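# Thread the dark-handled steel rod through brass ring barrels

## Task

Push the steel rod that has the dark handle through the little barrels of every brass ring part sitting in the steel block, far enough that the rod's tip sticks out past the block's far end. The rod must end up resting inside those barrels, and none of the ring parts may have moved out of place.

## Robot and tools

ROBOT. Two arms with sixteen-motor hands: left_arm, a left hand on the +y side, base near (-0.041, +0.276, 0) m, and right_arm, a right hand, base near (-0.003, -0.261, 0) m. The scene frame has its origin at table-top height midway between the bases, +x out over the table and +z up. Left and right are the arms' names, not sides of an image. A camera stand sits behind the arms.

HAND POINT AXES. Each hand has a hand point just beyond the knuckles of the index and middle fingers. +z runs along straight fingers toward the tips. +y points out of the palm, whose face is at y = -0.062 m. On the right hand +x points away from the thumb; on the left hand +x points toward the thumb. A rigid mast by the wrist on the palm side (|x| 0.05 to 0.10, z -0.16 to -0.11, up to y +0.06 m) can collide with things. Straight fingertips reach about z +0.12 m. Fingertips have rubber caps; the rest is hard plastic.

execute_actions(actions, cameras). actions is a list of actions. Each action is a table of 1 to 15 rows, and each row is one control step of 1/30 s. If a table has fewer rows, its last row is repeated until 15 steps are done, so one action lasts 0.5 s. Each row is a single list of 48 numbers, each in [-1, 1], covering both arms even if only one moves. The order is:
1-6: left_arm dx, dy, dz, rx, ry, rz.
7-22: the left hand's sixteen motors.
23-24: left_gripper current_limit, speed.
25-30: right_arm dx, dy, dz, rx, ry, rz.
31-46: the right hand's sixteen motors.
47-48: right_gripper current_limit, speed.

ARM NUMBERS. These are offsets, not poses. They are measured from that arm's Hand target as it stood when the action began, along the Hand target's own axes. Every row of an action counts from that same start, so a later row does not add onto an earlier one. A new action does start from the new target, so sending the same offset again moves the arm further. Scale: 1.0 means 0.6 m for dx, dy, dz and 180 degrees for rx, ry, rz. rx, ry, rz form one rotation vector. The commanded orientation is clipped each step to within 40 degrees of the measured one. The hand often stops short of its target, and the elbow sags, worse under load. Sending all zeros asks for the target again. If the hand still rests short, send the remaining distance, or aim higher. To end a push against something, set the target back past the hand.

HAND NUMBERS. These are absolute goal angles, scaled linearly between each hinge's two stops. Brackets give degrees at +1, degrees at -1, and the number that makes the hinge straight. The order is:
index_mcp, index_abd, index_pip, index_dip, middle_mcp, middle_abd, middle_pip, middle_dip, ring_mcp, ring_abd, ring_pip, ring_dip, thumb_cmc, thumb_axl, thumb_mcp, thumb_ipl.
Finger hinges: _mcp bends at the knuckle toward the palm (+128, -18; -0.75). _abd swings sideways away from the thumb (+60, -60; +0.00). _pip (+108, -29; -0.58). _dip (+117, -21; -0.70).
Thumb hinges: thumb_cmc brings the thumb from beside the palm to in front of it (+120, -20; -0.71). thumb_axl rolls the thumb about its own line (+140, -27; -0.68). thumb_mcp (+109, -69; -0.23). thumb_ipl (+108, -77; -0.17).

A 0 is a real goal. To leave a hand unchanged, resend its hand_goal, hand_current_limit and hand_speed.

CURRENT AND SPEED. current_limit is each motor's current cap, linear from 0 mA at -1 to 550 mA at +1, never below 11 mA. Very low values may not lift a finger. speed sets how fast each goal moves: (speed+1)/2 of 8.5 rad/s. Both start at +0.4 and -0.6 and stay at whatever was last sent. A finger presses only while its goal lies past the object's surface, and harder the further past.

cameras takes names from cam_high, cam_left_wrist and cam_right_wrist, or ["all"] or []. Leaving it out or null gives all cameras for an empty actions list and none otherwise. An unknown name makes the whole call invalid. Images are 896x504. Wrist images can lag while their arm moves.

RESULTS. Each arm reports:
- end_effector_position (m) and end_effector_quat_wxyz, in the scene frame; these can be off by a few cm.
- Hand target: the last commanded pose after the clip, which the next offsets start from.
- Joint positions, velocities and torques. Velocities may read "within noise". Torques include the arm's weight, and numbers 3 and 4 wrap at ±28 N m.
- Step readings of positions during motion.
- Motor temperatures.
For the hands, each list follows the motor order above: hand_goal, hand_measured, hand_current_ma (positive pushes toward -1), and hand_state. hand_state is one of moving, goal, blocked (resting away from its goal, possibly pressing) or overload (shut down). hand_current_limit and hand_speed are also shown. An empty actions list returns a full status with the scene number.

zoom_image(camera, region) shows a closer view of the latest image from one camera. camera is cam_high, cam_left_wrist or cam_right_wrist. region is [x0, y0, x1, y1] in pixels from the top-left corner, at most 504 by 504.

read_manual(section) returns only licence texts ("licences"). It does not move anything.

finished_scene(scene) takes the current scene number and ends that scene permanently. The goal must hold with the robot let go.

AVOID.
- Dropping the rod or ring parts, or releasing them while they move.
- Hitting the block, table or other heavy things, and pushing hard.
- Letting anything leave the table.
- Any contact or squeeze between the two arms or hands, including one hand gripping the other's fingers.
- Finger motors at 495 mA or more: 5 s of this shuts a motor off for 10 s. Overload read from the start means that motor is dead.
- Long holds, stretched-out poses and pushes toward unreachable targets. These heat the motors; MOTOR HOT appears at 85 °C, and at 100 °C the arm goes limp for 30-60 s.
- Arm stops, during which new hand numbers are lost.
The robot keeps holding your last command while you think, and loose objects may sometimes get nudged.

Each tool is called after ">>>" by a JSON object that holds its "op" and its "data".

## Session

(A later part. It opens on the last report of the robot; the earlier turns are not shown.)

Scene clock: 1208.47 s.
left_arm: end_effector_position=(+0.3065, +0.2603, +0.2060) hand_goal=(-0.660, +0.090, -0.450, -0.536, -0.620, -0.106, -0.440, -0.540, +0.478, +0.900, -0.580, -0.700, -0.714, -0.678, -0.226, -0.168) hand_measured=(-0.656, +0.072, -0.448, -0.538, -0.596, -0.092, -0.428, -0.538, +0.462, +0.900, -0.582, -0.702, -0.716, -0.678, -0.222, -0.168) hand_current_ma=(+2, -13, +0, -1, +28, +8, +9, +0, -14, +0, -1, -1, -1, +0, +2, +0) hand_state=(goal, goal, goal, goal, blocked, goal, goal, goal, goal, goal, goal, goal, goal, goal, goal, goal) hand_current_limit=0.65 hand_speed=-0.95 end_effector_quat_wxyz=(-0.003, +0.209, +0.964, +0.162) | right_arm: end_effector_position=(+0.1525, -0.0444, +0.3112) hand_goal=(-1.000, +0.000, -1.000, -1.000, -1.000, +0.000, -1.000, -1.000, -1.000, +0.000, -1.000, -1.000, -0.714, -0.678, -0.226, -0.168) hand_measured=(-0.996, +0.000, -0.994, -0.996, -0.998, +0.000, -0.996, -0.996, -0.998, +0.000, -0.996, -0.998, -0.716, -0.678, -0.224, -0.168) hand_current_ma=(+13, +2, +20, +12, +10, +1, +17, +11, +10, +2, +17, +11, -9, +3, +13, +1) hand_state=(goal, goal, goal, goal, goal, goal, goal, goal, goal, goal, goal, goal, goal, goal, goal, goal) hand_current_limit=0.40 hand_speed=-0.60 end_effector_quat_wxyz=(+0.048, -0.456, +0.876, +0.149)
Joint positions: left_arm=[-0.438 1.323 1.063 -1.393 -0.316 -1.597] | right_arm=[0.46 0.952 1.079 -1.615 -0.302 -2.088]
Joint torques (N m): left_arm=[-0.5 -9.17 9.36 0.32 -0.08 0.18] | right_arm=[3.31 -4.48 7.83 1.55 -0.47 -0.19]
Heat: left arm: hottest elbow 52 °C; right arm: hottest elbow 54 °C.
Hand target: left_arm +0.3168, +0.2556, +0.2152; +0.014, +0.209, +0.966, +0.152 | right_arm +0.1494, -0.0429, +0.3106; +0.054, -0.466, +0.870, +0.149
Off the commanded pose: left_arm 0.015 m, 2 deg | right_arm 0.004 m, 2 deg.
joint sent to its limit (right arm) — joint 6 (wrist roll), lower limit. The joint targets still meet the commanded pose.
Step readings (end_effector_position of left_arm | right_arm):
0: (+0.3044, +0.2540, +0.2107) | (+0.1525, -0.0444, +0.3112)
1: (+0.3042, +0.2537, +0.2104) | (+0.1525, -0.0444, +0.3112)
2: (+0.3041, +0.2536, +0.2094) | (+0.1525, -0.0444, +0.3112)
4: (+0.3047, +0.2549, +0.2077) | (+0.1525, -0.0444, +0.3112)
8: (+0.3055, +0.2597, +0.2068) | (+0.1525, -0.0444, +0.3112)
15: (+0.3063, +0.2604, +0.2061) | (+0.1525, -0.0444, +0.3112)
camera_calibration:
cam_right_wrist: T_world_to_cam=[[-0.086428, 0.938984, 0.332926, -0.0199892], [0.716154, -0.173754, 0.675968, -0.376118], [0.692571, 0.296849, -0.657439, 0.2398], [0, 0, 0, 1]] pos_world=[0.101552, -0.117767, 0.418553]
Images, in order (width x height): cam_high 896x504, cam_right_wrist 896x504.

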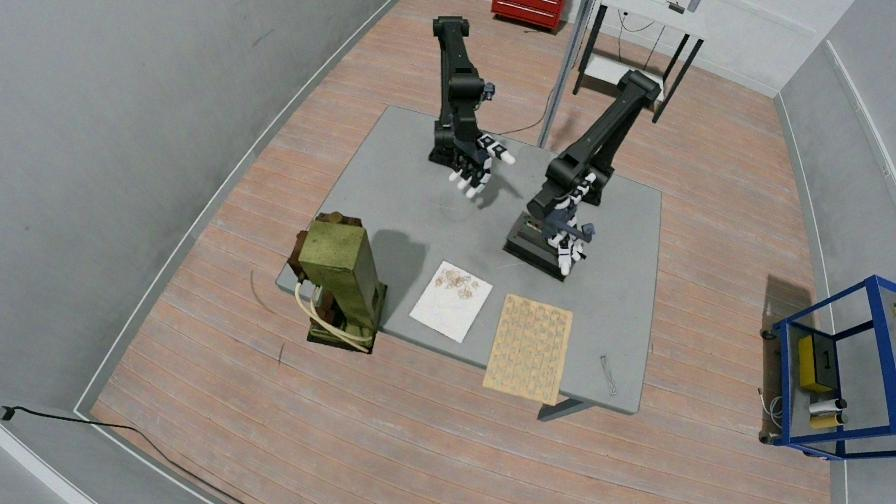

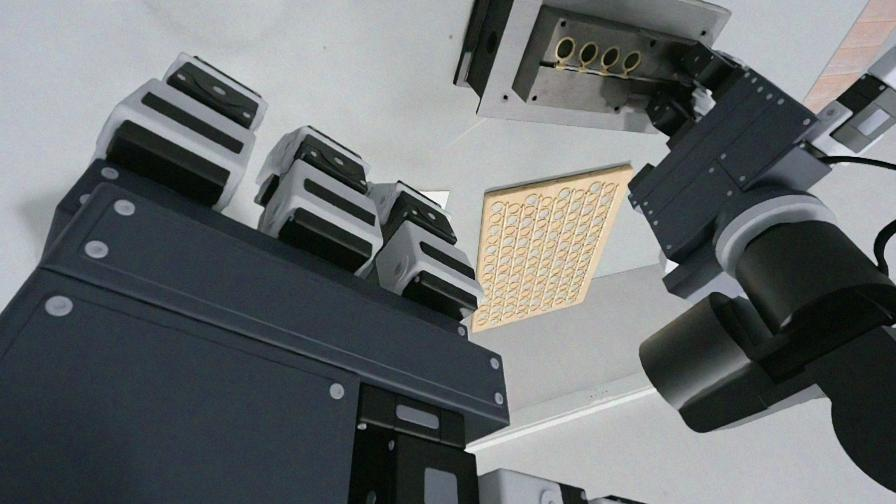

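>>> {"op": "execute_actions", "data": {"actions": [[[0.0028,0.0159,-0.0124,0.0218,-0.0043,-0.0005,-0.66,0.09,-0.45,-0.535,-0.62,-0.105,-0.44,-0.54,0.479,0.9,-0.58,-0.7,-0.714,-0.678,-0.226,-0.168,0.65,-0.95,0,0,0,0,0,0,-1,0,-1,-1,-1,0,-1,-1,-1,0,-1,-1,-0.714,-0.678,-0.226,-0.168,0.4,-0.6]]], "cameras": ["cam_right_wrist","cam_high"]}}

>>> {"op": "zoom_image", "data": {"camera": "cam_right_wrist", "region": [540, 48, 640, 104]}}

>>> {"op": "zoom_image", "data": {"camera": "cam_right_wrist", "region": [628, 66, 718, 116]}}

>>> {"op": "zoom_image", "data": {"camera": "cam_high", "region": [535, 215, 610, 290]}}

Scene clock: 1210.47 s.
left_arm: end_effector_position=(+0.3072, +0.2668, +0.2096) hand_goal=(-0.660, +0.090, -0.450, -0.536, -0.620, -0.106, -0.440, -0.540, +0.478, +0.900, -0.580, -0.700, -0.714, -0.678, -0.226, -0.168) hand_measured=(-0.658, +0.070, -0.448, -0.536, -0.604, -0.090, -0.426, -0.536, +0.462, +0.900, -0.582, -0.702, -0.716, -0.678, -0.222, -0.168) hand_current_ma=(+0, -14, +0, +0, +14, +11, +11, +1, -14, +0, -1, -1, -1, +0, +2, +0) hand_state=(goal, goal, goal, goal, goal, goal, goal, goal, goal, goal, goal, goal, goal, goal, goal, goal) hand_current_limit=0.65 hand_speed=-0.95 end_effector_quat_wxyz=(-0.005, +0.209, +0.970, +0.125) | right_arm: end_effector_position=(+0.1525, -0.0444, +0.3112) hand_goal=(-1.000, +0.000, -1.000, -1.000, -1.000, +0.000, -1.000, -1.000, -1.000, +0.000, -1.000, -1.000, -0.714, -0.678, -0.226, -0.168) hand_measured=(-0.996, +0.000, -0.994, -0.996, -0.998, +0.000, -0.996, -0.996, -0.998, +0.000, -0.996, -0.998, -0.716, -0.678, -0.224, -0.168) hand_current_ma=(+13, +2, +20, +12, +10, +1, +17, +11, +10, +2, +17, +11, -9, +3, +13, +1) hand_state=(goal, goal, goal, goal, goal, goal, goal, goal, goal, goal, goal, goal, goal, goal, goal, goal) hand_current_limit=0.40 hand_speed=-0.60 end_effector_quat_wxyz=(+0.048, -0.456, +0.876, +0.149)
Joint positions: left_arm=[-0.391 1.301 1.079 -1.406 -0.245 -1.547] | right_arm=[0.46 0.952 1.079 -1.615 -0.302 -2.088]
Joint torques (N m): left_arm=[-0.56 -9.35 10.48 -0.02 -0.16 0.18] | right_arm=[3.31 -4.72 7.86 1.54 -0.44 -0.16]
Heat: left arm: hottest elbow 52 °C; right arm: hottest elbow 54 °C.
Hand target: left_arm +0.3184, +0.2624, +0.2252; +0.014, +0.209, +0.971, +0.117 | right_arm +0.1494, -0.0429, +0.3106; +0.054, -0.466, +0.870, +0.149
Off the commanded pose: left_arm 0.020 m, 2 deg | right_arm 0.004 m, 2 deg.
joint sent to its limit (right arm) — joint 6 (wrist roll), lower limit. The joint targets still meet the commanded pose.
Step readings (end_effector_position of left_arm | right_arm):
0: (+0.3066, +0.2603, +0.2060) | (+0.1525, -0.0444, +0.3112)
1: (+0.3064, +0.2602, +0.2058) | (+0.1525, -0.0444, +0.3112)
2: (+0.3065, +0.2602, +0.2054) | (+0.1525, -0.0444, +0.3112)
4: (+0.3065, +0.2616, +0.2055) | (+0.1525, -0.0444, +0.3112)
8: (+0.3066, +0.2668, +0.2082) | (+0.1525, -0.0444, +0.3112)
15: (+0.3070, +0.2669, +0.2095) | (+0.1525, -0.0444, +0.3112)
camera_calibration:
cam_right_wrist: T_world_to_cam=[[-0.086428, 0.938984, 0.332926, -0.0199892], [0.716154, -0.173754, 0.675968, -0.376118], [0.692571, 0.296849, -0.657439, 0.2398], [0, 0, 0, 1]] pos_world=[0.101552, -0.117767, 0.418553]
Images, in order (width x height): cam_high 896x504, cam_right_wrist 896x504.

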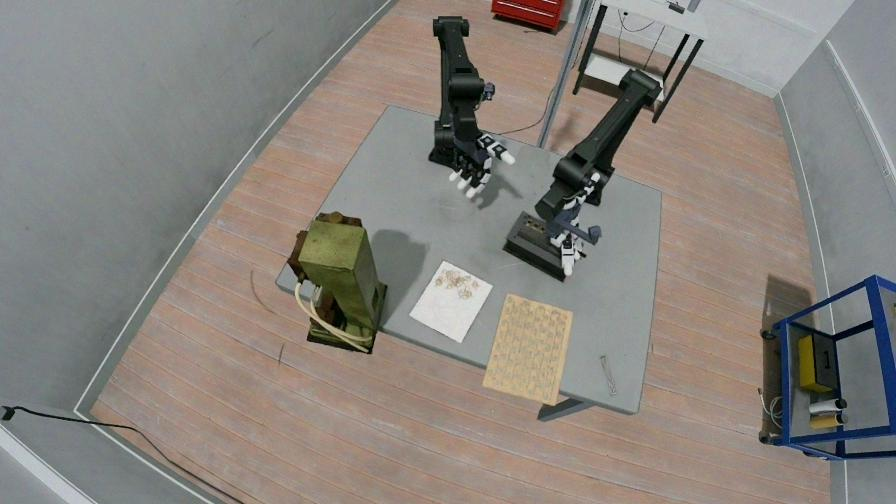

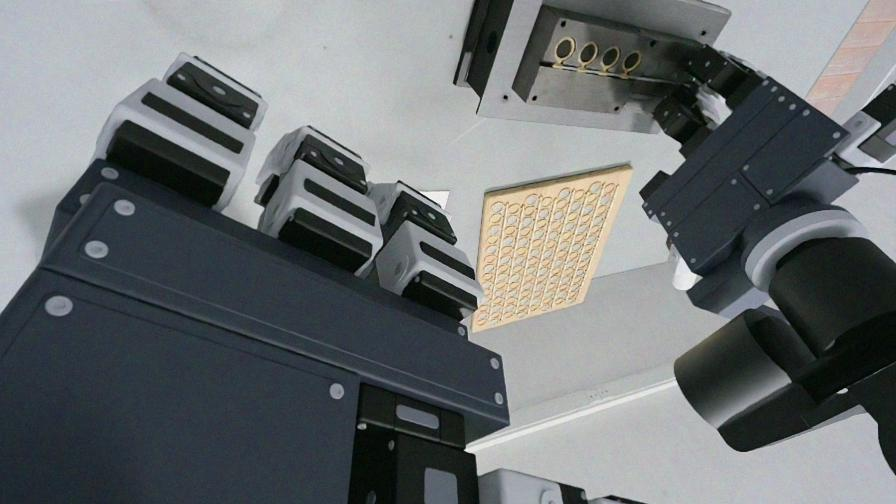

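Scaled by 5.040 from the camera's 896x504 image, which has a finer 1280x720 frame.

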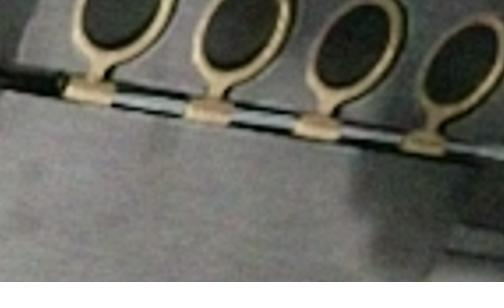

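Scaled by 5.600 from the camera's 896x504 image, which has a finer 1280x720 frame.

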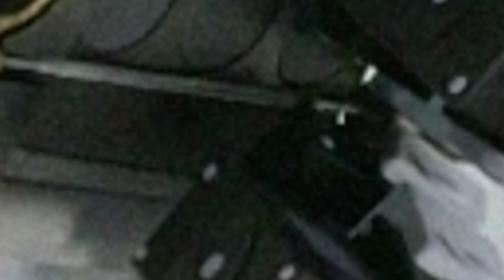

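Scaled by 6.720 from the camera's 896x504 image, which has a finer 1280x720 frame.

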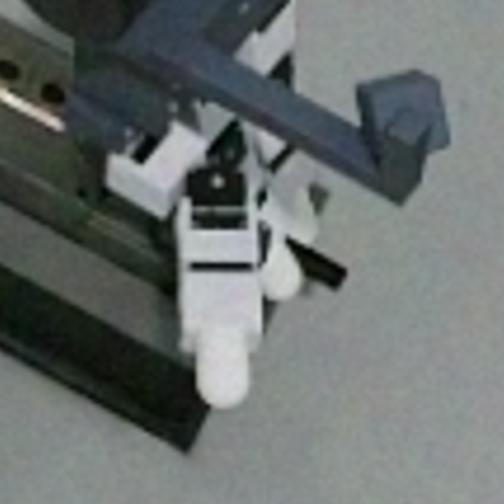

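>>> {"op": "execute_actions", "data": {"actions": [[[-0.0009,0.0137,-0.0053,0.0218,-0.0042,-0.0005,-0.66,0.09,-0.45,-0.535,-0.62,-0.105,-0.44,-0.54,0.479,0.9,-0.58,-0.7,-0.714,-0.678,-0.226,-0.168,0.65,-0.95,0,0,0,0,0,0,-1,0,-1,-1,-1,0,-1,-1,-1,0,-1,-1,-0.714,-0.678,-0.226,-0.168,0.4,-0.6]]], "cameras": ["cam_right_wrist","cam_high"]}}

>>> {"op": "zoom_image", "data": {"camera": "cam_right_wrist", "region": [540, 48, 640, 104]}}

>>> {"op": "zoom_image", "data": {"camera": "cam_right_wrist", "region": [628, 66, 718, 116]}}

>>> {"op": "zoom_image", "data": {"camera": "cam_high", "region": [535, 215, 610, 290]}}

Scene clock: 1212.27 s.
left_arm: end_effector_position=(+0.3110, +0.2709, +0.2136) hand_goal=(-0.660, +0.090, -0.450, -0.536, -0.620, -0.106, -0.440, -0.540, +0.478, +0.900, -0.580, -0.700, -0.714, -0.678, -0.226, -0.168) hand_measured=(-0.664, +0.070, -0.450, -0.534, -0.618, -0.088, -0.434, -0.536, +0.462, +0.900, -0.582, -0.702, -0.716, -0.678, -0.222, -0.168) hand_current_ma=(-1, -15, +0, +0, +1, +13, +3, +2, -14, +0, -1, -1, -1, +0, +2, +0) hand_state=(goal, goal, goal, goal, goal, goal, goal, goal, goal, goal, goal, goal, goal, goal, goal, goal) hand_current_limit=0.65 hand_speed=-0.95 end_effector_quat_wxyz=(-0.006, +0.208, +0.974, +0.086) | right_arm: end_effector_position=(+0.1525, -0.0444, +0.3112) hand_goal=(-1.000, +0.000, -1.000, -1.000, -1.000, +0.000, -1.000, -1.000, -1.000, +0.000, -1.000, -1.000, -0.714, -0.678, -0.226, -0.168) hand_measured=(-0.996, +0.000, -0.994, -0.996, -0.998, +0.000, -0.996, -0.996, -0.998, +0.000, -0.996, -0.998, -0.716, -0.678, -0.224, -0.168) hand_current_ma=(+13, +2, +20, +12, +10, +1, +17, +11, +10, +2, +17, +11, -9, +3, +13, +1) hand_state=(goal, goal, goal, goal, goal, goal, goal, goal, goal, goal, goal, goal, goal, goal, goal, goal) hand_current_limit=0.40 hand_speed=-0.60 end_effector_quat_wxyz=(+0.048, -0.456, +0.876, +0.149)
Joint positions: left_arm=[-0.343 1.291 1.107 -1.422 -0.17 -1.497] | right_arm=[0.46 0.952 1.079 -1.615 -0.302 -2.088]
Joint torques (N m): left_arm=[-0.44 -9.47 10.41 -0.17 -0.33 0.14] | right_arm=[3.78 -5.36 7.91 1.57 -0.46 -0.12]
Heat: left arm: hottest elbow 52 °C; right arm: hottest elbow 54 °C.
Hand target: left_arm +0.3221, +0.2687, +0.2303; +0.013, +0.210, +0.974, +0.082 | right_arm +0.1494, -0.0429, +0.3106; +0.054, -0.466, +0.870, +0.149
Off the commanded pose: left_arm 0.020 m, 2 deg | right_arm 0.004 m, 2 deg.
joint sent to its limit (right arm) — joint 6 (wrist roll), lower limit. The joint targets still meet the commanded pose.
Step readings (end_effector_position of left_arm | right_arm):
0: (+0.3072, +0.2668, +0.2096) | (+0.1525, -0.0444, +0.3112)
1: (+0.3073, +0.2666, +0.2095) | (+0.1525, -0.0444, +0.3112)
2: (+0.3070, +0.2662, +0.2087) | (+0.1525, -0.0444, +0.3112)
4: (+0.3074, +0.2672, +0.2084) | (+0.1525, -0.0444, +0.3112)
8: (+0.3092, +0.2721, +0.2111) | (+0.1525, -0.0444, +0.3112)
15: (+0.3109, +0.2711, +0.2137) | (+0.1525, -0.0444, +0.3112)
camera_calibration:
cam_right_wrist: T_world_to_cam=[[-0.086428, 0.938984, 0.332926, -0.0199892], [0.716154, -0.173754, 0.675968, -0.376118], [0.692571, 0.296849, -0.657439, 0.2398], [0, 0, 0, 1]] pos_world=[0.101552, -0.117767, 0.418553]
Images, in order (width x height): cam_high 896x504, cam_right_wrist 896x504.

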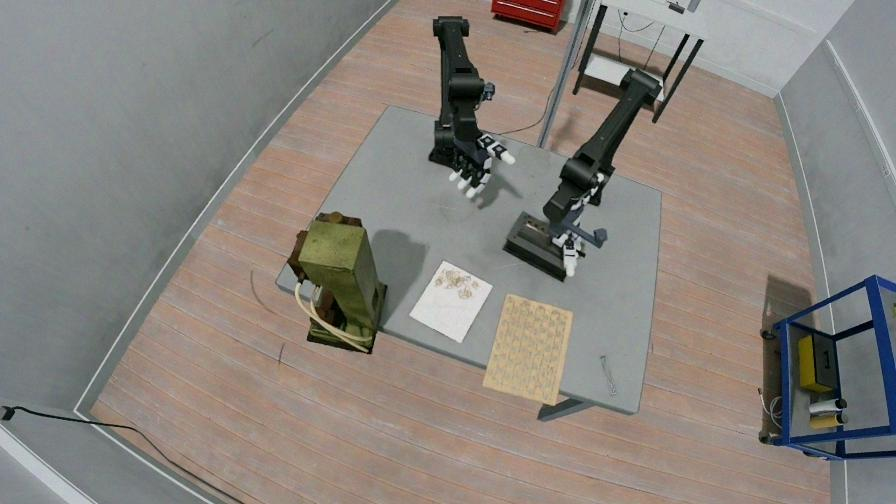

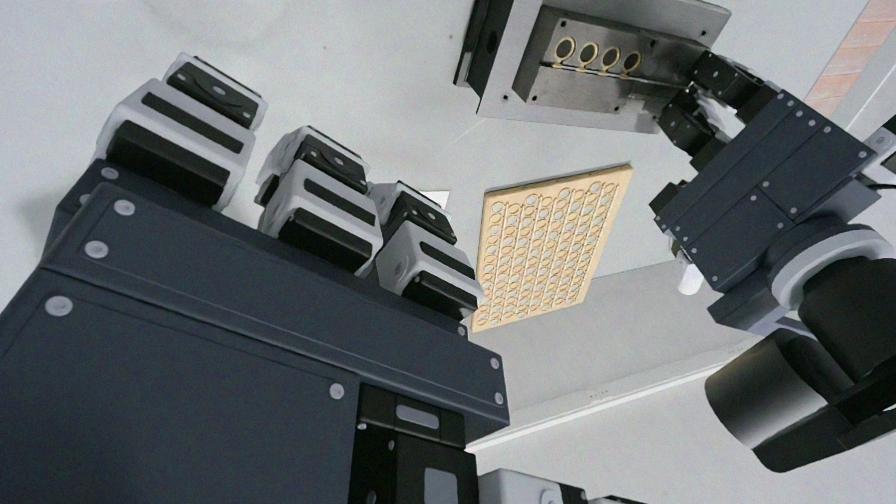

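Scaled by 5.040 from the camera's 896x504 image, which has a finer 1280x720 frame.

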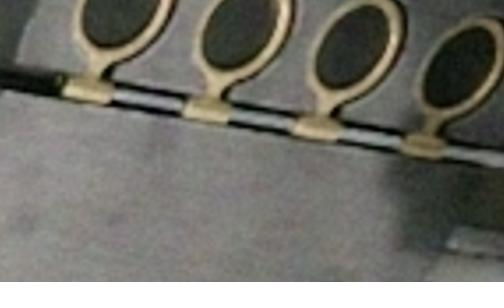

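Scaled by 5.600 from the camera's 896x504 image, which has a finer 1280x720 frame.

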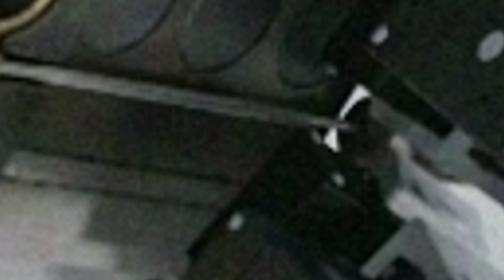

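Scaled by 6.720 from the camera's 896x504 image, which has a finer 1280x720 frame.

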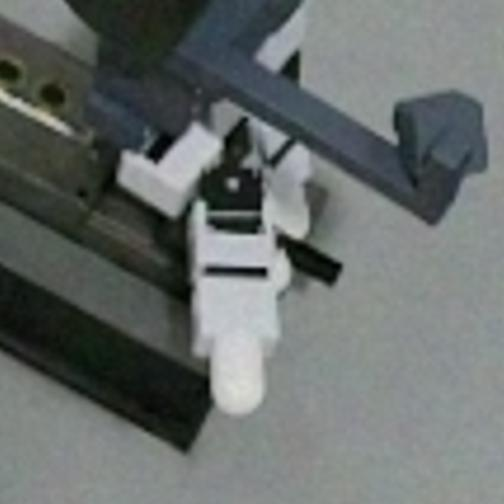

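>>> {"op": "execute_actions", "data": {"actions": [[[0,0,0,0,0,0,-0.66,0.25,-0.45,-0.535,-0.62,-0.24,-0.44,-0.54,0.479,0.9,-0.58,-0.7,-0.714,-0.678,-0.226,-0.168,0.65,-0.95,0,0,0,0,0,0,-1,0,-1,-1,-1,0,-1,-1,-1,0,-1,-1,-0.714,-0.678,-0.226,-0.168,0.4,-0.6]]], "cameras": ["cam_right_wrist","cam_left_wrist"]}}

>>> {"op": "zoom_image", "data": {"camera": "cam_right_wrist", "region": [628, 66, 718, 116]}}

>>> {"op": "zoom_image", "data": {"camera": "cam_left_wrist", "region": [400, 0, 700, 180]}}

Scene clock: 1213.97 s.
left_arm: end_effector_position=(+0.3111, +0.2709, +0.2136) hand_goal=(-0.660, +0.250, -0.450, -0.536, -0.620, -0.240, -0.440, -0.540, +0.478, +0.900, -0.580, -0.700, -0.714, -0.678, -0.226, -0.168) hand_measured=(-0.664, +0.076, -0.450, -0.536, -0.618, -0.098, -0.434, -0.536, +0.462, +0.900, -0.582, -0.702, -0.716, -0.678, -0.222, -0.168) hand_current_ma=(-1, -378, +0, +0, +1, +352, +3, +2, -14, +0, -1, -1, -1, +0, +2, +0) hand_state=(goal, moving, goal, goal, goal, moving, goal, goal, goal, goal, goal, goal, goal, goal, goal, goal) hand_current_limit=0.65 hand_speed=-0.95 end_effector_quat_wxyz=(-0.006, +0.209, +0.974, +0.086) | right_arm: end_effector_position=(+0.1525, -0.0444, +0.3112) hand_goal=(-1.000, +0.000, -1.000, -1.000, -1.000, +0.000, -1.000, -1.000, -1.000, +0.000, -1.000, -1.000, -0.714, -0.678, -0.226, -0.168) hand_measured=(-0.996, +0.000, -0.994, -0.996, -0.998, +0.000, -0.996, -0.996, -0.998, +0.000, -0.996, -0.998, -0.716, -0.678, -0.224, -0.168) hand_current_ma=(+13, +2, +20, +12, +10, +1, +17, +11, +10, +2, +17, +11, -9, +3, +13, +1) hand_state=(goal, goal, goal, goal, goal, goal, goal, goal, goal, goal, goal, goal, goal, goal, goal, goal) hand_current_limit=0.40 hand_speed=-0.60 end_effector_quat_wxyz=(+0.048, -0.456, +0.876, +0.149)
Joint positions: left_arm=[-0.343 1.291 1.107 -1.422 -0.17 -1.496] | right_arm=[0.46 0.952 1.079 -1.615 -0.302 -2.088]
Joint torques (N m): left_arm=[-1.08 -8.94 10.45 -0.13 -0.29 0.22] | right_arm=[2.9 -5.01 7.92 1.57 -0.41 -0.17]
Heat: left arm: hottest elbow 52 °C; right arm: hottest elbow 54 °C.
Hand target: left_arm +0.3221, +0.2688, +0.2303; +0.013, +0.210, +0.974, +0.082 | right_arm +0.1494, -0.0429, +0.3106; +0.054, -0.466, +0.870, +0.149
Off the commanded pose: left_arm 0.020 m, 2 deg | right_arm 0.004 m, 2 deg.
joint sent to its limit (right arm) — joint 6 (wrist roll), lower limit. The joint targets still meet the commanded pose.
Step readings (end_effector_position of left_arm | right_arm):
0: (+0.3110, +0.2709, +0.2136) | (+0.1525, -0.0444, +0.3112)
1: (+0.3110, +0.2709, +0.2136) | (+0.1525, -0.0444, +0.3112)
2: (+0.3110, +0.2709, +0.2136) | (+0.1525, -0.0444, +0.3112)
4: (+0.3110, +0.2709, +0.2136) | (+0.1525, -0.0444, +0.3112)
8: (+0.3110, +0.2709, +0.2136) | (+0.1525, -0.0444, +0.3112)
15: (+0.3110, +0.2709, +0.2136) | (+0.1525, -0.0444, +0.3112)
camera_calibration:
cam_left_wrist: T_world_to_cam=[[0.470118, -0.861142, -0.193451, 0.102557], [-0.602421, -0.473264, 0.642736, 0.126697], [-0.645041, -0.185623, -0.74126, 0.534215], [0, 0, 0, 1]] pos_world=[0.372701, 0.24744, 0.334399]
cam_right_wrist: T_world_to_cam=[[-0.086428, 0.938984, 0.332926, -0.0199892], [0.716154, -0.173754, 0.675968, -0.376118], [0.692571, 0.296849, -0.657439, 0.2398], [0, 0, 0, 1]] pos_world=[0.101552, -0.117767, 0.418553]
Images, in order (width x height): cam_left_wrist 896x504, cam_right_wrist 896x504.

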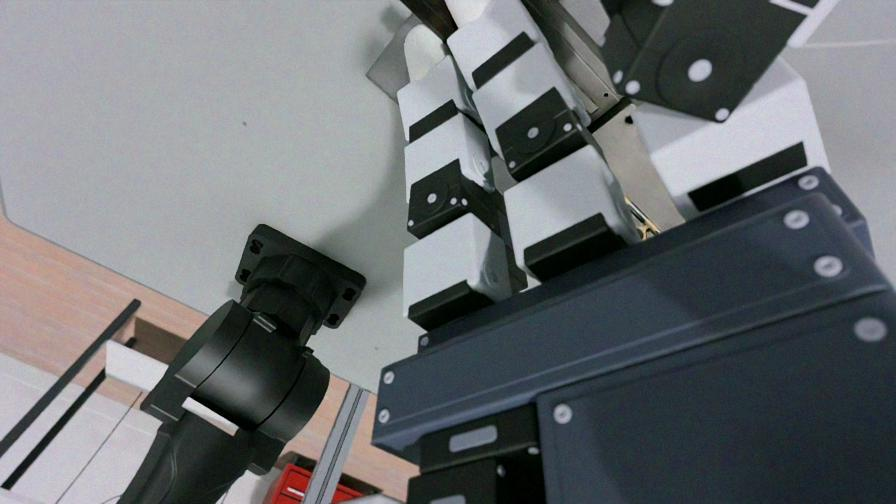

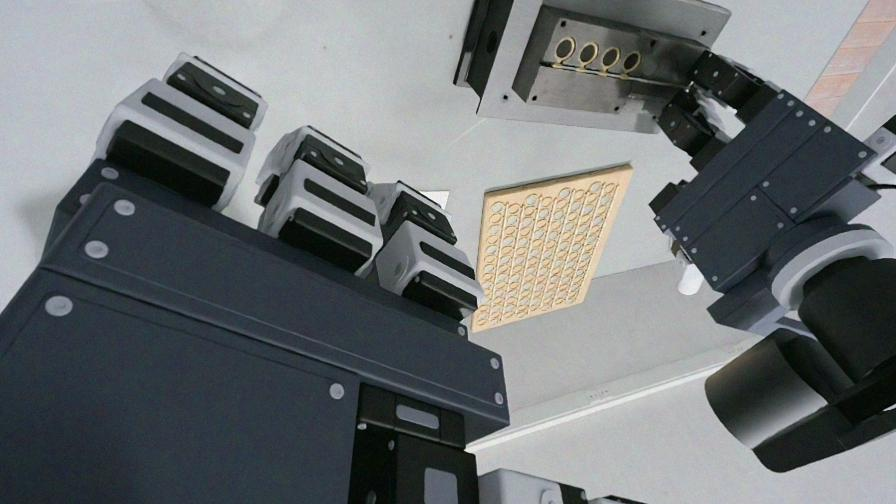

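Scaled by 5.600 from the camera's 896x504 image, which has a finer 1280x720 frame.

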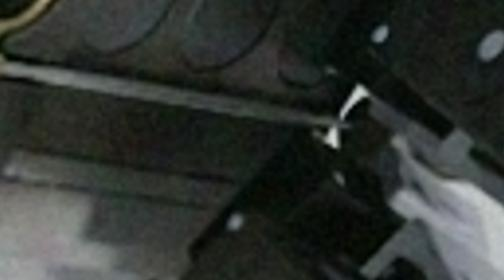

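Scaled by 1.680 from the camera's 896x504 image, which has a finer 1280x720 frame.

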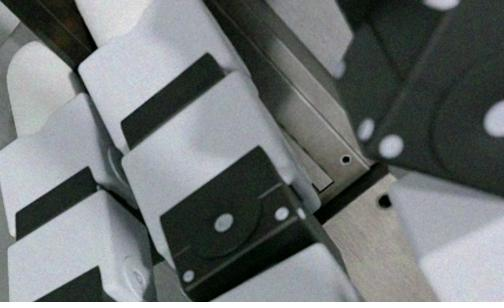

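>>> {"op": "execute_actions", "data": {"actions": [[[-0.0039,-0.0193,-0.0033,0,0,0,-0.66,0.25,-0.45,-0.535,-0.62,-0.24,-0.44,-0.54,0.479,0.9,-0.58,-0.7,-0.714,-0.678,-0.226,-0.168,0.65,-0.95,0,0,0,0,0,0,-1,0,-1,-1,-1,0,-1,-1,-1,0,-1,-1,-0.714,-0.678,-0.226,-0.168,0.4,-0.6]]], "cameras": ["cam_right_wrist","cam_high"]}}

>>> {"op": "zoom_image", "data": {"camera": "cam_right_wrist", "region": [540, 48, 640, 104]}}

>>> {"op": "zoom_image", "data": {"camera": "cam_right_wrist", "region": [628, 66, 718, 116]}}

>>> {"op": "zoom_image", "data": {"camera": "cam_high", "region": [535, 215, 610, 290]}}

Scene clock: 1215.47 s.
left_arm: end_effector_position=(+0.3098, +0.2664, +0.2154) hand_goal=(-0.660, +0.250, -0.450, -0.536, -0.620, -0.240, -0.440, -0.540, +0.478, +0.900, -0.580, -0.700, -0.714, -0.678, -0.226, -0.168) hand_measured=(-0.656, +0.078, -0.448, -0.536, -0.610, -0.098, -0.430, -0.536, +0.462, +0.900, -0.582, -0.702, -0.716, -0.678, -0.222, -0.168) hand_current_ma=(+1, -454, +1, +0, +7, +339, +6, +2, -14, +0, -1, -1, -1, +0, +2, +0) hand_state=(goal, blocked, goal, goal, goal, blocked, goal, goal, goal, goal, goal, goal, goal, goal, goal, goal) hand_current_limit=0.65 hand_speed=-0.95 end_effector_quat_wxyz=(-0.006, +0.212, +0.973, +0.088) | right_arm: end_effector_position=(+0.1525, -0.0444, +0.3112) hand_goal=(-1.000, +0.000, -1.000, -1.000, -1.000, +0.000, -1.000, -1.000, -1.000, +0.000, -1.000, -1.000, -0.714, -0.678, -0.226, -0.168) hand_measured=(-0.996, +0.000, -0.994, -0.996, -0.998, +0.000, -0.996, -0.996, -0.998, +0.000, -0.996, -0.998, -0.716, -0.678, -0.224, -0.168) hand_current_ma=(+13, +2, +20, +12, +10, +1, +17, +11, +10, +2, +17, +11, -9, +3, +13, +1) hand_state=(goal, goal, goal, goal, goal, goal, goal, goal, goal, goal, goal, goal, goal, goal, goal, goal) hand_current_limit=0.40 hand_speed=-0.60 end_effector_quat_wxyz=(+0.048, -0.456, +0.876, +0.149)
Joint positions: left_arm=[-0.358 1.291 1.111 -1.429 -0.172 -1.505] | right_arm=[0.46 0.952 1.079 -1.615 -0.302 -2.088]
Joint torques (N m): left_arm=[-1.96 -8.59 10.47 -0.02 -0.17 -0.02] | right_arm=[3.02 -6.01 7.71 1.62 -0.47 -0.12]
Heat: left arm: hottest elbow 53 °C; right arm: hottest elbow 54 °C.
Hand target: left_arm +0.3193, +0.2570, +0.2303; +0.013, +0.210, +0.974, +0.082 | right_arm +0.1494, -0.0429, +0.3106; +0.054, -0.466, +0.870, +0.149
Off the commanded pose: left_arm 0.020 m, 2 deg | right_arm 0.004 m, 2 deg.
joint sent to its limit (right arm) — joint 6 (wrist roll), lower limit. The joint targets still meet the commanded pose.
Step readings (end_effector_position of left_arm | right_arm):
0: (+0.3111, +0.2709, +0.2136) | (+0.1525, -0.0444, +0.3112)
1: (+0.3111, +0.2709, +0.2136) | (+0.1525, -0.0444, +0.3112)
2: (+0.3109, +0.2709, +0.2136) | (+0.1525, -0.0444, +0.3112)
4: (+0.3105, +0.2704, +0.2136) | (+0.1525, -0.0444, +0.3112)
8: (+0.3100, +0.2678, +0.2145) | (+0.1525, -0.0444, +0.3112)
15: (+0.3099, +0.2663, +0.2154) | (+0.1525, -0.0444, +0.3112)
camera_calibration:
cam_right_wrist: T_world_to_cam=[[-0.086428, 0.938984, 0.332926, -0.0199892], [0.716154, -0.173754, 0.675968, -0.376118], [0.692571, 0.296849, -0.657439, 0.2398], [0, 0, 0, 1]] pos_world=[0.101552, -0.117767, 0.418553]
Images, in order (width x height): cam_high 896x504, cam_right_wrist 896x504.

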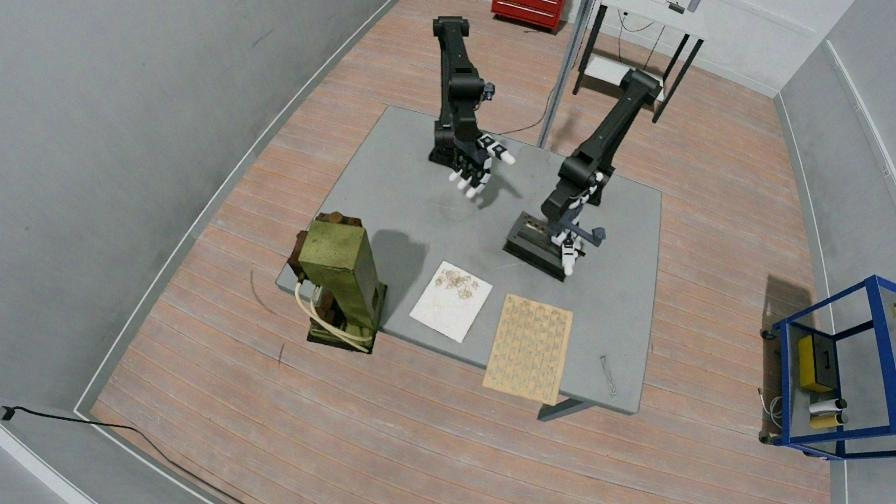

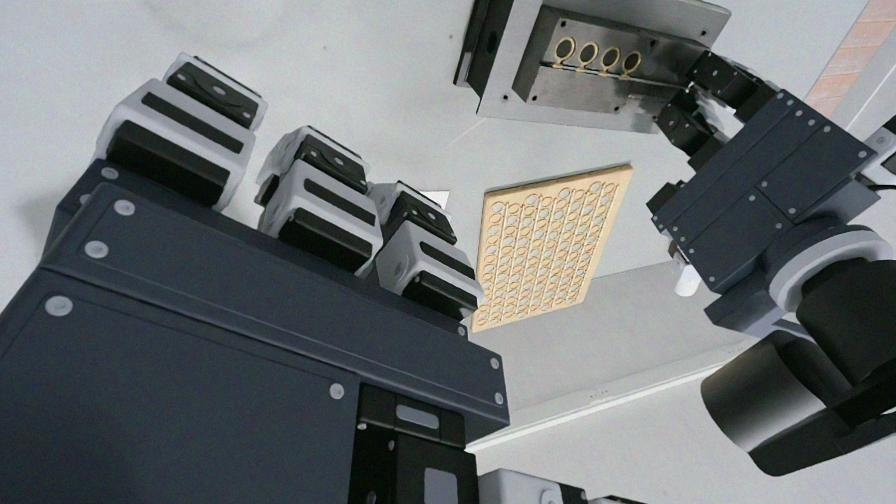

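Scaled by 5.040 from the camera's 896x504 image, which has a finer 1280x720 frame.

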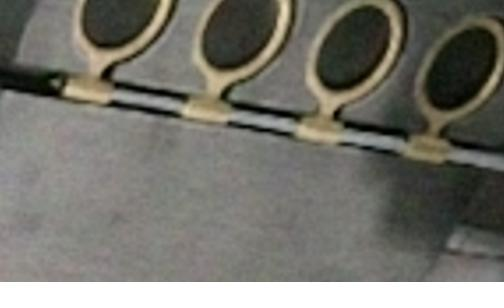

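Scaled by 5.600 from the camera's 896x504 image, which has a finer 1280x720 frame.

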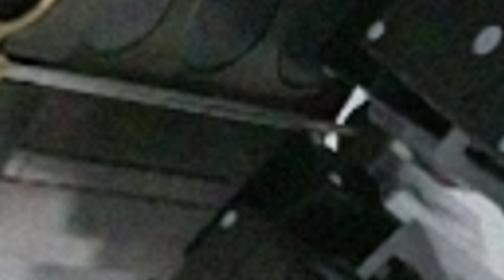

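Scaled by 6.720 from the camera's 896x504 image, which has a finer 1280x720 frame.

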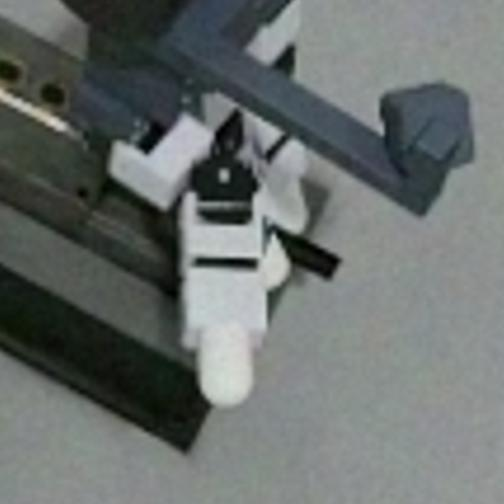

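>>> {"op": "execute_actions", "data": {"actions": [[[-0.0013,-0.0159,0.0041,0,0,0,-0.66,0.25,-0.45,-0.535,-0.62,-0.24,-0.44,-0.54,0.479,0.9,-0.58,-0.7,-0.714,-0.678,-0.226,-0.168,0.65,-0.95,0,0,0,0,0,0,-1,0,-1,-1,-1,0,-1,-1,-1,0,-1,-1,-0.714,-0.678,-0.226,-0.168,0.4,-0.6]]], "cameras": ["cam_right_wrist","cam_high"]}}

>>> {"op": "zoom_image", "data": {"camera": "cam_right_wrist", "region": [540, 48, 640, 104]}}

>>> {"op": "zoom_image", "data": {"camera": "cam_right_wrist", "region": [628, 66, 718, 116]}}

>>> {"op": "zoom_image", "data": {"camera": "cam_high", "region": [535, 215, 610, 290]}}

Scene clock: 1216.93 s.
left_arm: end_effector_position=(+0.3078, +0.2594, +0.2161) hand_goal=(-0.660, +0.250, -0.450, -0.536, -0.620, -0.240, -0.440, -0.540, +0.478, +0.900, -0.580, -0.700, -0.714, -0.678, -0.226, -0.168) hand_measured=(-0.646, +0.080, -0.440, -0.530, -0.600, -0.098, -0.424, -0.532, +0.462, +0.900, -0.582, -0.702, -0.716, -0.678, -0.222, -0.168) hand_current_ma=(+12, -454, +6, +2, +21, +339, +14, +4, -14, +0, -1, -1, -1, +0, +2, +0) hand_state=(goal, blocked, goal, goal, goal, blocked, goal, goal, goal, goal, goal, goal, goal, goal, goal, goal) hand_current_limit=0.65 hand_speed=-0.95 end_effector_quat_wxyz=(-0.004, +0.212, +0.973, +0.091) | right_arm: end_effector_position=(+0.1525, -0.0444, +0.3112) hand_goal=(-1.000, +0.000, -1.000, -1.000, -1.000, +0.000, -1.000, -1.000, -1.000, +0.000, -1.000, -1.000, -0.714, -0.678, -0.226, -0.168) hand_measured=(-0.996, +0.000, -0.994, -0.996, -0.998, +0.000, -0.996, -0.996, -0.998, +0.000, -0.996, -0.998, -0.716, -0.678, -0.224, -0.168) hand_current_ma=(+13, +2, +20, +12, +10, +1, +17, +11, +10, +2, +17, +11, -9, +3, +13, +1) hand_state=(goal, goal, goal, goal, goal, goal, goal, goal, goal, goal, goal, goal, goal, goal, goal, goal) hand_current_limit=0.40 hand_speed=-0.60 end_effector_quat_wxyz=(+0.048, -0.456, +0.876, +0.149)
Joint positions: left_arm=[-0.381 1.291 1.111 -1.429 -0.178 -1.528] | right_arm=[0.46 0.952 1.079 -1.615 -0.302 -2.088]
Joint torques (N m): left_arm=[-1.96 -8.59 10.06 0.16 0.07 -0.05] | right_arm=[3.55 -4.84 7.75 1.39 -0.45 -0.15]
Heat: left arm: hottest elbow 53 °C; right arm: hottest elbow 54 °C.
Hand target: left_arm +0.3163, +0.2485, +0.2262; +0.013, +0.210, +0.974, +0.082 | right_arm +0.1494, -0.0429, +0.3106; +0.054, -0.466, +0.870, +0.149
Off the commanded pose: left_arm 0.017 m, 2 deg | right_arm 0.004 m, 2 deg.
joint sent to its limit (right arm) — joint 6 (wrist roll), lower limit. The joint targets still meet the commanded pose.
Step readings (end_effector_position of left_arm | right_arm):
0: (+0.3098, +0.2664, +0.2154) | (+0.1525, -0.0444, +0.3112)
1: (+0.3097, +0.2664, +0.2154) | (+0.1525, -0.0444, +0.3112)
2: (+0.3096, +0.2660, +0.2154) | (+0.1525, -0.0444, +0.3112)
4: (+0.3092, +0.2643, +0.2156) | (+0.1525, -0.0444, +0.3112)
8: (+0.3084, +0.2602, +0.2160) | (+0.1525, -0.0444, +0.3112)
15: (+0.3079, +0.2593, +0.2161) | (+0.1525, -0.0444, +0.3112)
camera_calibration:
cam_right_wrist: T_world_to_cam=[[-0.086428, 0.938984, 0.332926, -0.0199892], [0.716154, -0.173754, 0.675968, -0.376118], [0.692571, 0.296849, -0.657439, 0.2398], [0, 0, 0, 1]] pos_world=[0.101552, -0.117767, 0.418553]
Images, in order (width x height): cam_high 896x504, cam_right_wrist 896x504.

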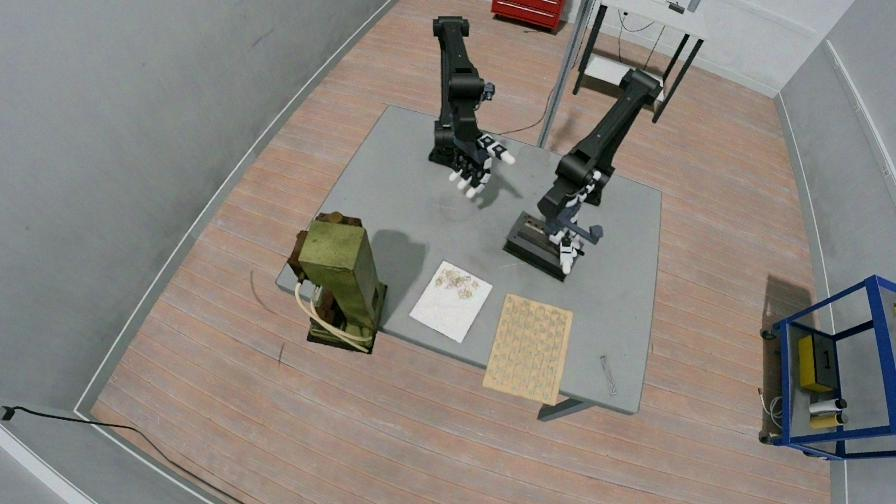

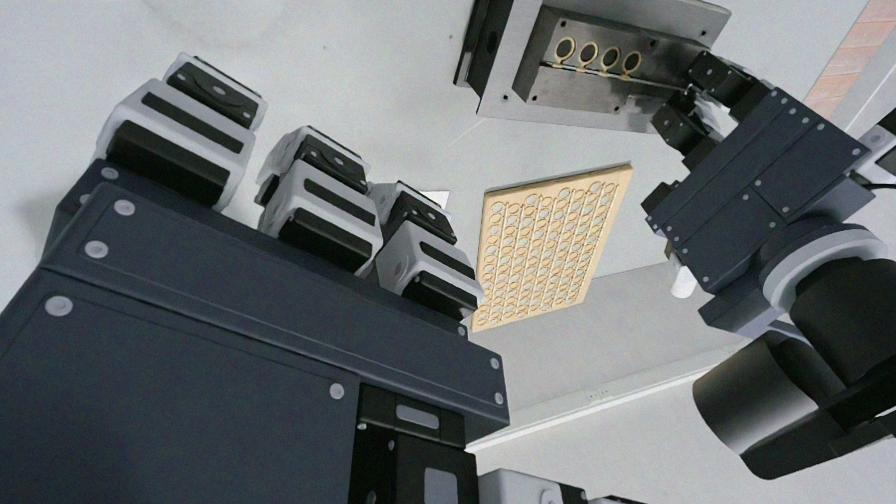

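Scaled by 5.040 from the camera's 896x504 image, which has a finer 1280x720 frame.

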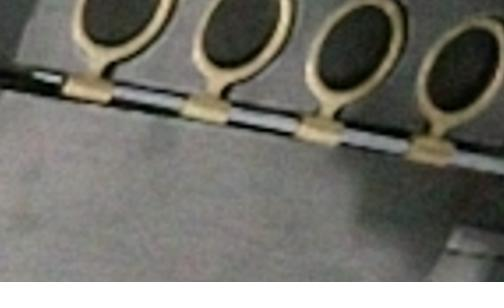

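Scaled by 5.600 from the camera's 896x504 image, which has a finer 1280x720 frame.

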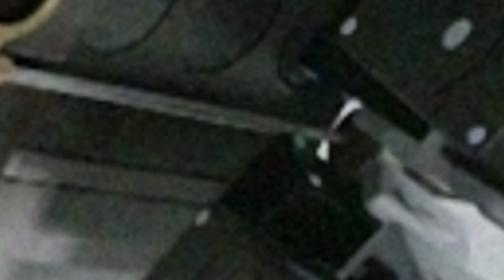

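Scaled by 6.720 from the camera's 896x504 image, which has a finer 1280x720 frame.

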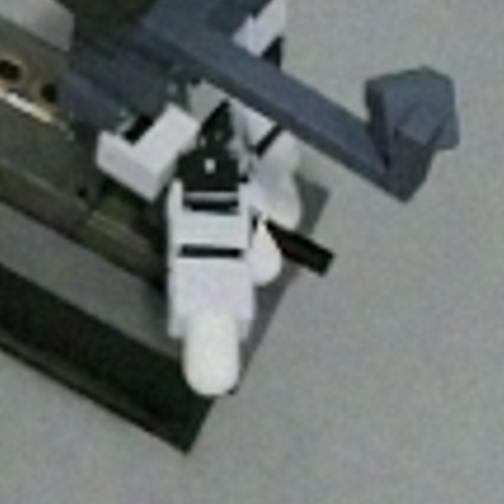

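>>> {"op": "execute_actions", "data": {"actions": [[[0.0025,-0.0150,0.0144,0,0,0,-0.66,0.25,-0.45,-0.535,-0.62,-0.24,-0.44,-0.54,0.479,0.9,-0.58,-0.7,-0.714,-0.678,-0.226,-0.168,0.65,-0.95,0,0,0,0,0,0,-1,0,-1,-1,-1,0,-1,-1,-1,0,-1,-1,-0.714,-0.678,-0.226,-0.168,0.4,-0.6]]], "cameras": ["cam_right_wrist","cam_high"]}}

>>> {"op": "zoom_image", "data": {"camera": "cam_right_wrist", "region": [540, 48, 640, 104]}}

>>> {"op": "zoom_image", "data": {"camera": "cam_right_wrist", "region": [628, 66, 718, 116]}}

>>> {"op": "zoom_image", "data": {"camera": "cam_high", "region": [535, 215, 610, 290]}}

Scene clock: 1218.70 s.
left_arm: end_effector_position=(+0.3064, +0.2529, +0.2162) hand_goal=(-0.660, +0.250, -0.450, -0.536, -0.620, -0.240, -0.440, -0.540, +0.478, +0.900, -0.580, -0.700, -0.714, -0.678, -0.226, -0.168) hand_measured=(-0.642, +0.080, -0.436, -0.526, -0.596, -0.098, -0.420, -0.530, +0.462, +0.900, -0.582, -0.702, -0.716, -0.678, -0.222, -0.168) hand_current_ma=(+18, -454, +11, +6, +29, +339, +18, +6, -14, +0, -1, -1, -1, +0, +2, +0) hand_state=(goal, blocked, goal, goal, blocked, blocked, goal, goal, goal, goal, goal, goal, goal, goal, goal, goal) hand_current_limit=0.65 hand_speed=-0.95 end_effector_quat_wxyz=(+0.001, +0.210, +0.973, +0.092) | right_arm: end_effector_position=(+0.1525, -0.0444, +0.3112) hand_goal=(-1.000, +0.000, -1.000, -1.000, -1.000, +0.000, -1.000, -1.000, -1.000, +0.000, -1.000, -1.000, -0.714, -0.678, -0.226, -0.168) hand_measured=(-0.996, +0.000, -0.994, -0.996, -0.998, +0.000, -0.996, -0.996, -0.998, +0.000, -0.996, -0.998, -0.716, -0.678, -0.224, -0.168) hand_current_ma=(+13, +2, +20, +12, +10, +1, +17, +11, +10, +2, +17, +11, -9, +3, +13, +1) hand_state=(goal, goal, goal, goal, goal, goal, goal, goal, goal, goal, goal, goal, goal, goal, goal, goal) hand_current_limit=0.40 hand_speed=-0.60 end_effector_quat_wxyz=(+0.048, -0.456, +0.876, +0.149)
Joint positions: left_arm=[-0.401 1.291 1.111 -1.425 -0.181 -1.553] | right_arm=[0.46 0.952 1.079 -1.615 -0.302 -2.088]
Joint torques (N m): left_arm=[-2.26 -8.59 8.21 0.8 0.18 0] | right_arm=[3.31 -4.89 7.83 1.4 -0.48 -0.14]
Heat: left arm: hottest elbow 53 °C; right arm: hottest elbow 54 °C.
Hand target: left_arm +0.3118, +0.2425, +0.2163; +0.013, +0.209, +0.974, +0.083 | right_arm +0.1494, -0.0429, +0.3106; +0.054, -0.466, +0.870, +0.149
Off the commanded pose: left_arm 0.012 m, 2 deg | right_arm 0.004 m, 2 deg.
joint sent to its limit (right arm) — joint 6 (wrist roll), lower limit. The joint targets still meet the commanded pose.
Step readings (end_effector_position of left_arm | right_arm):
0: (+0.3078, +0.2594, +0.2161) | (+0.1525, -0.0444, +0.3112)
1: (+0.3078, +0.2594, +0.2161) | (+0.1525, -0.0444, +0.3112)
2: (+0.3076, +0.2592, +0.2161) | (+0.1525, -0.0444, +0.3112)
4: (+0.3075, +0.2577, +0.2162) | (+0.1525, -0.0444, +0.3112)
8: (+0.3069, +0.2542, +0.2163) | (+0.1525, -0.0444, +0.3112)
15: (+0.3066, +0.2529, +0.2162) | (+0.1525, -0.0444, +0.3112)
camera_calibration:
cam_right_wrist: T_world_to_cam=[[-0.086428, 0.938984, 0.332926, -0.0199892], [0.716154, -0.173754, 0.675968, -0.376118], [0.692571, 0.296849, -0.657439, 0.2398], [0, 0, 0, 1]] pos_world=[0.101552, -0.117767, 0.418553]
Images, in order (width x height): cam_high 896x504, cam_right_wrist 896x504.

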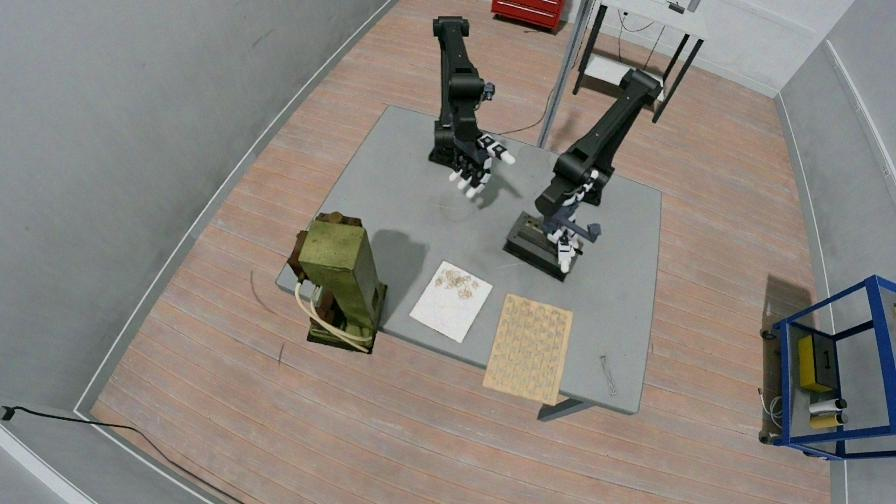

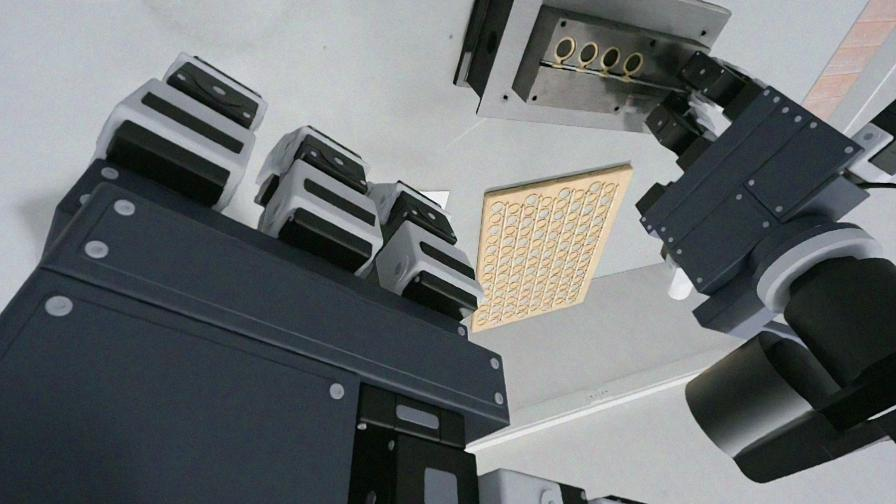

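Scaled by 5.040 from the camera's 896x504 image, which has a finer 1280x720 frame.

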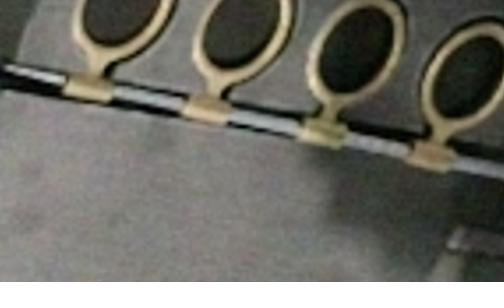

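Scaled by 5.600 from the camera's 896x504 image, which has a finer 1280x720 frame.

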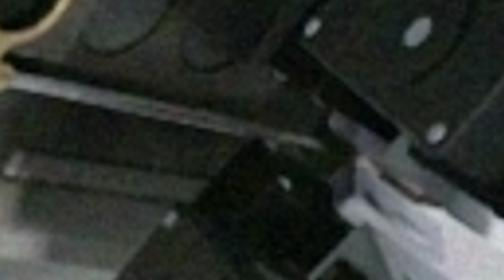

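Scaled by 6.720 from the camera's 896x504 image, which has a finer 1280x720 frame.

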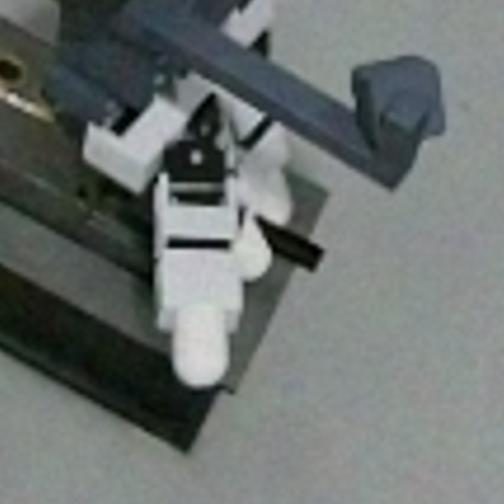

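>>> {"op": "zoom_image", "data": {"camera": "cam_right_wrist", "region": [510, 40, 574, 76]}}

Scaled by 7.875 from the camera's 896x504 image, which has a finer 1280x720 frame.

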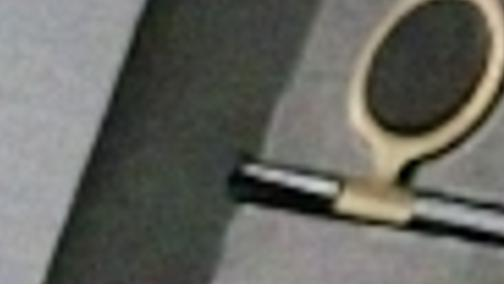

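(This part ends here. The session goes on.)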